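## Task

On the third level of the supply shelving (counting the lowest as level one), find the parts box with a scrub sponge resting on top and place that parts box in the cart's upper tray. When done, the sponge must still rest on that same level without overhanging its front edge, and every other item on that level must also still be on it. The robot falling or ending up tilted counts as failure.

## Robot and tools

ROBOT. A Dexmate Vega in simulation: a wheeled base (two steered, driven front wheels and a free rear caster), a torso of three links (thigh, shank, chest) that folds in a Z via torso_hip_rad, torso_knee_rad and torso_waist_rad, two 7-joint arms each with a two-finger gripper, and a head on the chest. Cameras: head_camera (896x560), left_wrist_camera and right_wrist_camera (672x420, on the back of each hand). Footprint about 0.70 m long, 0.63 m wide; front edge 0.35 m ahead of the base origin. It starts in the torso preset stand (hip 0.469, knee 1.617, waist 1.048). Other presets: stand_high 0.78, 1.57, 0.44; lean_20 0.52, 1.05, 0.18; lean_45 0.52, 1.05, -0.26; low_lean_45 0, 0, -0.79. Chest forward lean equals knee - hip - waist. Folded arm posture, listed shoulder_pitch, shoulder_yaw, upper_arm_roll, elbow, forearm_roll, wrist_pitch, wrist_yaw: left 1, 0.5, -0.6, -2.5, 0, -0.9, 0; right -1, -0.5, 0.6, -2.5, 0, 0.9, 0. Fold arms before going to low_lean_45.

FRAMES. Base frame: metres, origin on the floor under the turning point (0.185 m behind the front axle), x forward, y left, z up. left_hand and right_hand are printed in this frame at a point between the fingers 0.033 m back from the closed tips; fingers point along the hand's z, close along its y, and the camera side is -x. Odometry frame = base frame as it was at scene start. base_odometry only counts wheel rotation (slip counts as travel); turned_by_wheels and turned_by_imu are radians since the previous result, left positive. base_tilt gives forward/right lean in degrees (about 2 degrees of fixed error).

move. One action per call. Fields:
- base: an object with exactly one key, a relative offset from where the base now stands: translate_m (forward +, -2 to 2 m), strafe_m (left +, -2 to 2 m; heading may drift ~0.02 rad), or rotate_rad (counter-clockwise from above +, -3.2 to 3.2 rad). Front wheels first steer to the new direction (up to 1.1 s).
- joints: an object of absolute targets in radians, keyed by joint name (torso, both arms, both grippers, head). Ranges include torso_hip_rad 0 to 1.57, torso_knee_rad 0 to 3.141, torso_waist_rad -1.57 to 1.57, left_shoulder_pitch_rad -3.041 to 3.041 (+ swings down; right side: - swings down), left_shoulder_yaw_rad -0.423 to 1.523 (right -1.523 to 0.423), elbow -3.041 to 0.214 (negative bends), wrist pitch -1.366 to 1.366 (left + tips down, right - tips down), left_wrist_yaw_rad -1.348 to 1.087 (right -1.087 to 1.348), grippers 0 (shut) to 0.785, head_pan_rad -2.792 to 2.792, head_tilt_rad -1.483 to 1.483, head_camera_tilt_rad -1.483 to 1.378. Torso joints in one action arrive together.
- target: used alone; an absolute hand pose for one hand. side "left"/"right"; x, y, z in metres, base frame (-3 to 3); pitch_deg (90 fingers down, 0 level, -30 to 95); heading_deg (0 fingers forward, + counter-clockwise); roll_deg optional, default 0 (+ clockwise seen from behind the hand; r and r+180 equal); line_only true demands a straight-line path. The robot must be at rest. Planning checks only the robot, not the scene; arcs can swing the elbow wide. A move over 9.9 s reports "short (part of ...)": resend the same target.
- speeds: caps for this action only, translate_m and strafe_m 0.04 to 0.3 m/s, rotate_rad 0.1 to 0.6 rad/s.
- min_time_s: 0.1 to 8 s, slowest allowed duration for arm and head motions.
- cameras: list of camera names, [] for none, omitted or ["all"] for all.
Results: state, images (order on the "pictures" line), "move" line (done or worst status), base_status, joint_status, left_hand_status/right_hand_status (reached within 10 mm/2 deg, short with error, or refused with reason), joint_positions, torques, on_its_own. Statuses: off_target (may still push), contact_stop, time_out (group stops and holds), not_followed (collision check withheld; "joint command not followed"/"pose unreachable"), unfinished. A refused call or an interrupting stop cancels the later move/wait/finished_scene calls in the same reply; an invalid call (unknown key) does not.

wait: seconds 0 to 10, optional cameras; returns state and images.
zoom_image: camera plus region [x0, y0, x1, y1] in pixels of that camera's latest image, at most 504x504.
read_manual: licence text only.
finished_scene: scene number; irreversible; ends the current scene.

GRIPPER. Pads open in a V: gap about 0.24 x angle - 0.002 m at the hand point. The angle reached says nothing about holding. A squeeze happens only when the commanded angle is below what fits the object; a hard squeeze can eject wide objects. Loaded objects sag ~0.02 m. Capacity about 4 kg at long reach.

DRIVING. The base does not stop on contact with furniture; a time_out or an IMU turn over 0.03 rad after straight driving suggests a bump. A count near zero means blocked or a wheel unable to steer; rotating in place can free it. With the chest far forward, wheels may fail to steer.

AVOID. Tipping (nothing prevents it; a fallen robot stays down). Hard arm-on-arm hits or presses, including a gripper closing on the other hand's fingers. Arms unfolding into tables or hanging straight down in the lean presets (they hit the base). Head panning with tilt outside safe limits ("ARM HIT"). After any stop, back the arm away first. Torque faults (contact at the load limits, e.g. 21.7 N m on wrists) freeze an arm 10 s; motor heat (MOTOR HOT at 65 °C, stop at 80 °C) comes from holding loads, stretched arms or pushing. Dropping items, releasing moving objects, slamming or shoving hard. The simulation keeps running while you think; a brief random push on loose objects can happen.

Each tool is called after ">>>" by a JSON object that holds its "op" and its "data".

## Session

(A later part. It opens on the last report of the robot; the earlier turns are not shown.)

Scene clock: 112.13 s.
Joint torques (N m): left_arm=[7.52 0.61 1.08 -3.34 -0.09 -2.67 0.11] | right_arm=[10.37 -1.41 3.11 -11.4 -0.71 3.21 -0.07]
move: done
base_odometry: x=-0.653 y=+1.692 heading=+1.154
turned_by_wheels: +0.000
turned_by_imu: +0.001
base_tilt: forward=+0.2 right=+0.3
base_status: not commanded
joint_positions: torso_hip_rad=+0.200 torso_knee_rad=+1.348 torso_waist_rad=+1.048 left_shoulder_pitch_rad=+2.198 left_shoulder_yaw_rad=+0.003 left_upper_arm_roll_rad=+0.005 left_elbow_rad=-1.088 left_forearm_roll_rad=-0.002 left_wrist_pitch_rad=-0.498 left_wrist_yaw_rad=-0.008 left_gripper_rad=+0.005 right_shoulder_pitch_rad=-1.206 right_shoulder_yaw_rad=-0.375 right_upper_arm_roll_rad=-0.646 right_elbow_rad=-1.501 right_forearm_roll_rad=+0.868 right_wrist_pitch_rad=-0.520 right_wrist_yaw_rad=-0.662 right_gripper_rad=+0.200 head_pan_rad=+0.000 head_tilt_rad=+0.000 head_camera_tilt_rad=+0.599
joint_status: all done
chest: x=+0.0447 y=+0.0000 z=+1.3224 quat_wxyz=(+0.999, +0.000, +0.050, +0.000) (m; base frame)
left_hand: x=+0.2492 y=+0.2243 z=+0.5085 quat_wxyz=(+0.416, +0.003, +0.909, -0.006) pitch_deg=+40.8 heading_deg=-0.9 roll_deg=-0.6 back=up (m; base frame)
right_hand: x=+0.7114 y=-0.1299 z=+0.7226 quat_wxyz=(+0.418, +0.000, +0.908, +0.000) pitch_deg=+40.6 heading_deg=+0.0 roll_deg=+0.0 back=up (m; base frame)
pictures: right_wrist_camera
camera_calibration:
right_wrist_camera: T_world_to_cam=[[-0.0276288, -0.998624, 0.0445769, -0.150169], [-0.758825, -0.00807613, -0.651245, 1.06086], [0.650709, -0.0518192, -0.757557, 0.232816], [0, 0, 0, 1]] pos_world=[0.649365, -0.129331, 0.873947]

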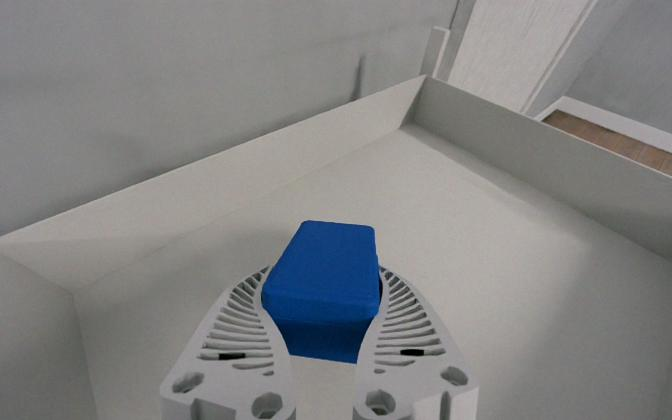

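>>> {"op": "move", "data": {"joints": {"right_shoulder_pitch_rad":-1.236}, "cameras": []}}

>>> {"op": "move", "data": {"joints": {"right_gripper_rad":0.46}, "cameras": []}}

>>> {"op": "move", "data": {"joints": {"right_shoulder_pitch_rad":-1.08}, "cameras": []}}

>>> {"op": "finished_scene", "data": {"scene": 3}}

Scene clock: 113.60 s.
Joint torques (N m): left_arm=[7.98 -0.43 1.03 -3.91 -0.06 -2.23 0.07] | right_arm=[9.09 0.29 3.2 -11.28 -0.67 2.95 -0.08]
move: done
base_odometry: x=-0.653 y=+1.692 heading=+1.154
turned_by_wheels: +0.000
turned_by_imu: +0.000
base_tilt: forward=+0.2 right=+0.3
base_status: not commanded
joint_positions: torso_hip_rad=+0.200 torso_knee_rad=+1.348 torso_waist_rad=+1.048 left_shoulder_pitch_rad=+2.198 left_shoulder_yaw_rad=+0.003 left_upper_arm_roll_rad=+0.005 left_elbow_rad=-1.088 left_forearm_roll_rad=-0.002 left_wrist_pitch_rad=-0.498 left_wrist_yaw_rad=-0.008 left_gripper_rad=+0.005 right_shoulder_pitch_rad=-1.231 right_shoulder_yaw_rad=-0.375 right_upper_arm_roll_rad=-0.646 right_elbow_rad=-1.501 right_forearm_roll_rad=+0.868 right_wrist_pitch_rad=-0.520 right_wrist_yaw_rad=-0.662 right_gripper_rad=+0.200 head_pan_rad=+0.000 head_tilt_rad=+0.000 head_camera_tilt_rad=+0.599
joint_status: all done
chest: x=+0.0447 y=+0.0000 z=+1.3224 quat_wxyz=(+0.999, +0.000, +0.050, +0.000) (m; base frame)
left_hand: x=+0.2492 y=+0.2243 z=+0.5085 quat_wxyz=(+0.416, +0.003, +0.909, -0.006) pitch_deg=+40.8 heading_deg=-0.9 roll_deg=-0.6 back=up (m; base frame)
right_hand: x=+0.6967 y=-0.1299 z=+0.7067 quat_wxyz=(+0.407, +0.000, +0.913, +0.000) pitch_deg=+41.9 heading_deg=+0.0 roll_deg=+0.0 back=up (m; base frame)
pictures: none
No camera images: "cameras" was empty.

Scene clock: 114.37 s.
Joint torques (N m): left_arm=[7.03 0.52 1.19 -4.71 -0.09 -3.01 -0.03] | right_arm=[9.52 0.66 2.8 -11.9 -0.45 2.46 -0.25]
move: done
base_odometry: x=-0.653 y=+1.692 heading=+1.154
turned_by_wheels: +0.000
turned_by_imu: +0.000
base_tilt: forward=+0.1 right=+0.3
base_status: not commanded
joint_positions: torso_hip_rad=+0.200 torso_knee_rad=+1.348 torso_waist_rad=+1.048 left_shoulder_pitch_rad=+2.198 left_shoulder_yaw_rad=+0.003 left_upper_arm_roll_rad=+0.005 left_elbow_rad=-1.088 left_forearm_roll_rad=-0.002 left_wrist_pitch_rad=-0.498 left_wrist_yaw_rad=-0.008 left_gripper_rad=+0.005 right_shoulder_pitch_rad=-1.235 right_shoulder_yaw_rad=-0.375 right_upper_arm_roll_rad=-0.646 right_elbow_rad=-1.501 right_forearm_roll_rad=+0.868 right_wrist_pitch_rad=-0.520 right_wrist_yaw_rad=-0.662 right_gripper_rad=+0.460 head_pan_rad=+0.000 head_tilt_rad=+0.000 head_camera_tilt_rad=+0.599
joint_status: all done
chest: x=+0.0447 y=+0.0000 z=+1.3224 quat_wxyz=(+0.999, +0.000, +0.050, +0.000) (m; base frame)
left_hand: x=+0.2492 y=+0.2243 z=+0.5085 quat_wxyz=(+0.416, +0.003, +0.909, -0.006) pitch_deg=+40.8 heading_deg=-0.9 roll_deg=-0.6 back=up (m; base frame)
right_hand: x=+0.6941 y=-0.1299 z=+0.7040 quat_wxyz=(+0.405, +0.000, +0.914, +0.000) pitch_deg=+42.2 heading_deg=+0.0 roll_deg=+0.0 back=up (m; base frame)
pictures: none
No camera images: "cameras" was empty.

Scene clock: 116.47 s.
Joint torques (N m): left_arm=[8.23 0.77 1.15 -3.77 -0.05 -2.23 0.05] | right_arm=[23.24 0.85 3.07 -11.22 -0.96 2.45 -0.16]
move: done
base_odometry: x=-0.653 y=+1.692 heading=+1.154
turned_by_wheels: +0.000
turned_by_imu: +0.001
base_tilt: forward=+0.1 right=+0.3
base_status: not commanded
joint_positions: torso_hip_rad=+0.200 torso_knee_rad=+1.348 torso_waist_rad=+1.048 left_shoulder_pitch_rad=+2.198 left_shoulder_yaw_rad=+0.003 left_upper_arm_roll_rad=+0.005 left_elbow_rad=-1.088 left_forearm_roll_rad=-0.002 left_wrist_pitch_rad=-0.498 left_wrist_yaw_rad=-0.008 left_gripper_rad=+0.005 right_shoulder_pitch_rad=-1.086 right_shoulder_yaw_rad=-0.375 right_upper_arm_roll_rad=-0.646 right_elbow_rad=-1.501 right_forearm_roll_rad=+0.868 right_wrist_pitch_rad=-0.520 right_wrist_yaw_rad=-0.662 right_gripper_rad=+0.460 head_pan_rad=+0.000 head_tilt_rad=+0.000 head_camera_tilt_rad=+0.599
joint_status: all done
chest: x=+0.0447 y=+0.0000 z=+1.3224 quat_wxyz=(+0.999, +0.000, +0.050, +0.000) (m; base frame)
left_hand: x=+0.2492 y=+0.2243 z=+0.5085 quat_wxyz=(+0.416, +0.003, +0.909, -0.006) pitch_deg=+40.8 heading_deg=-0.9 roll_deg=-0.6 back=up (m; base frame)
right_hand: x=+0.7786 y=-0.1299 z=+0.8071 quat_wxyz=(+0.472, +0.000, +0.882, +0.000) pitch_deg=+33.7 heading_deg=+0.0 roll_deg=+0.0 back=up (m; base frame)
pictures: none
No camera images: "cameras" was empty.

The scene is finished: the task was done.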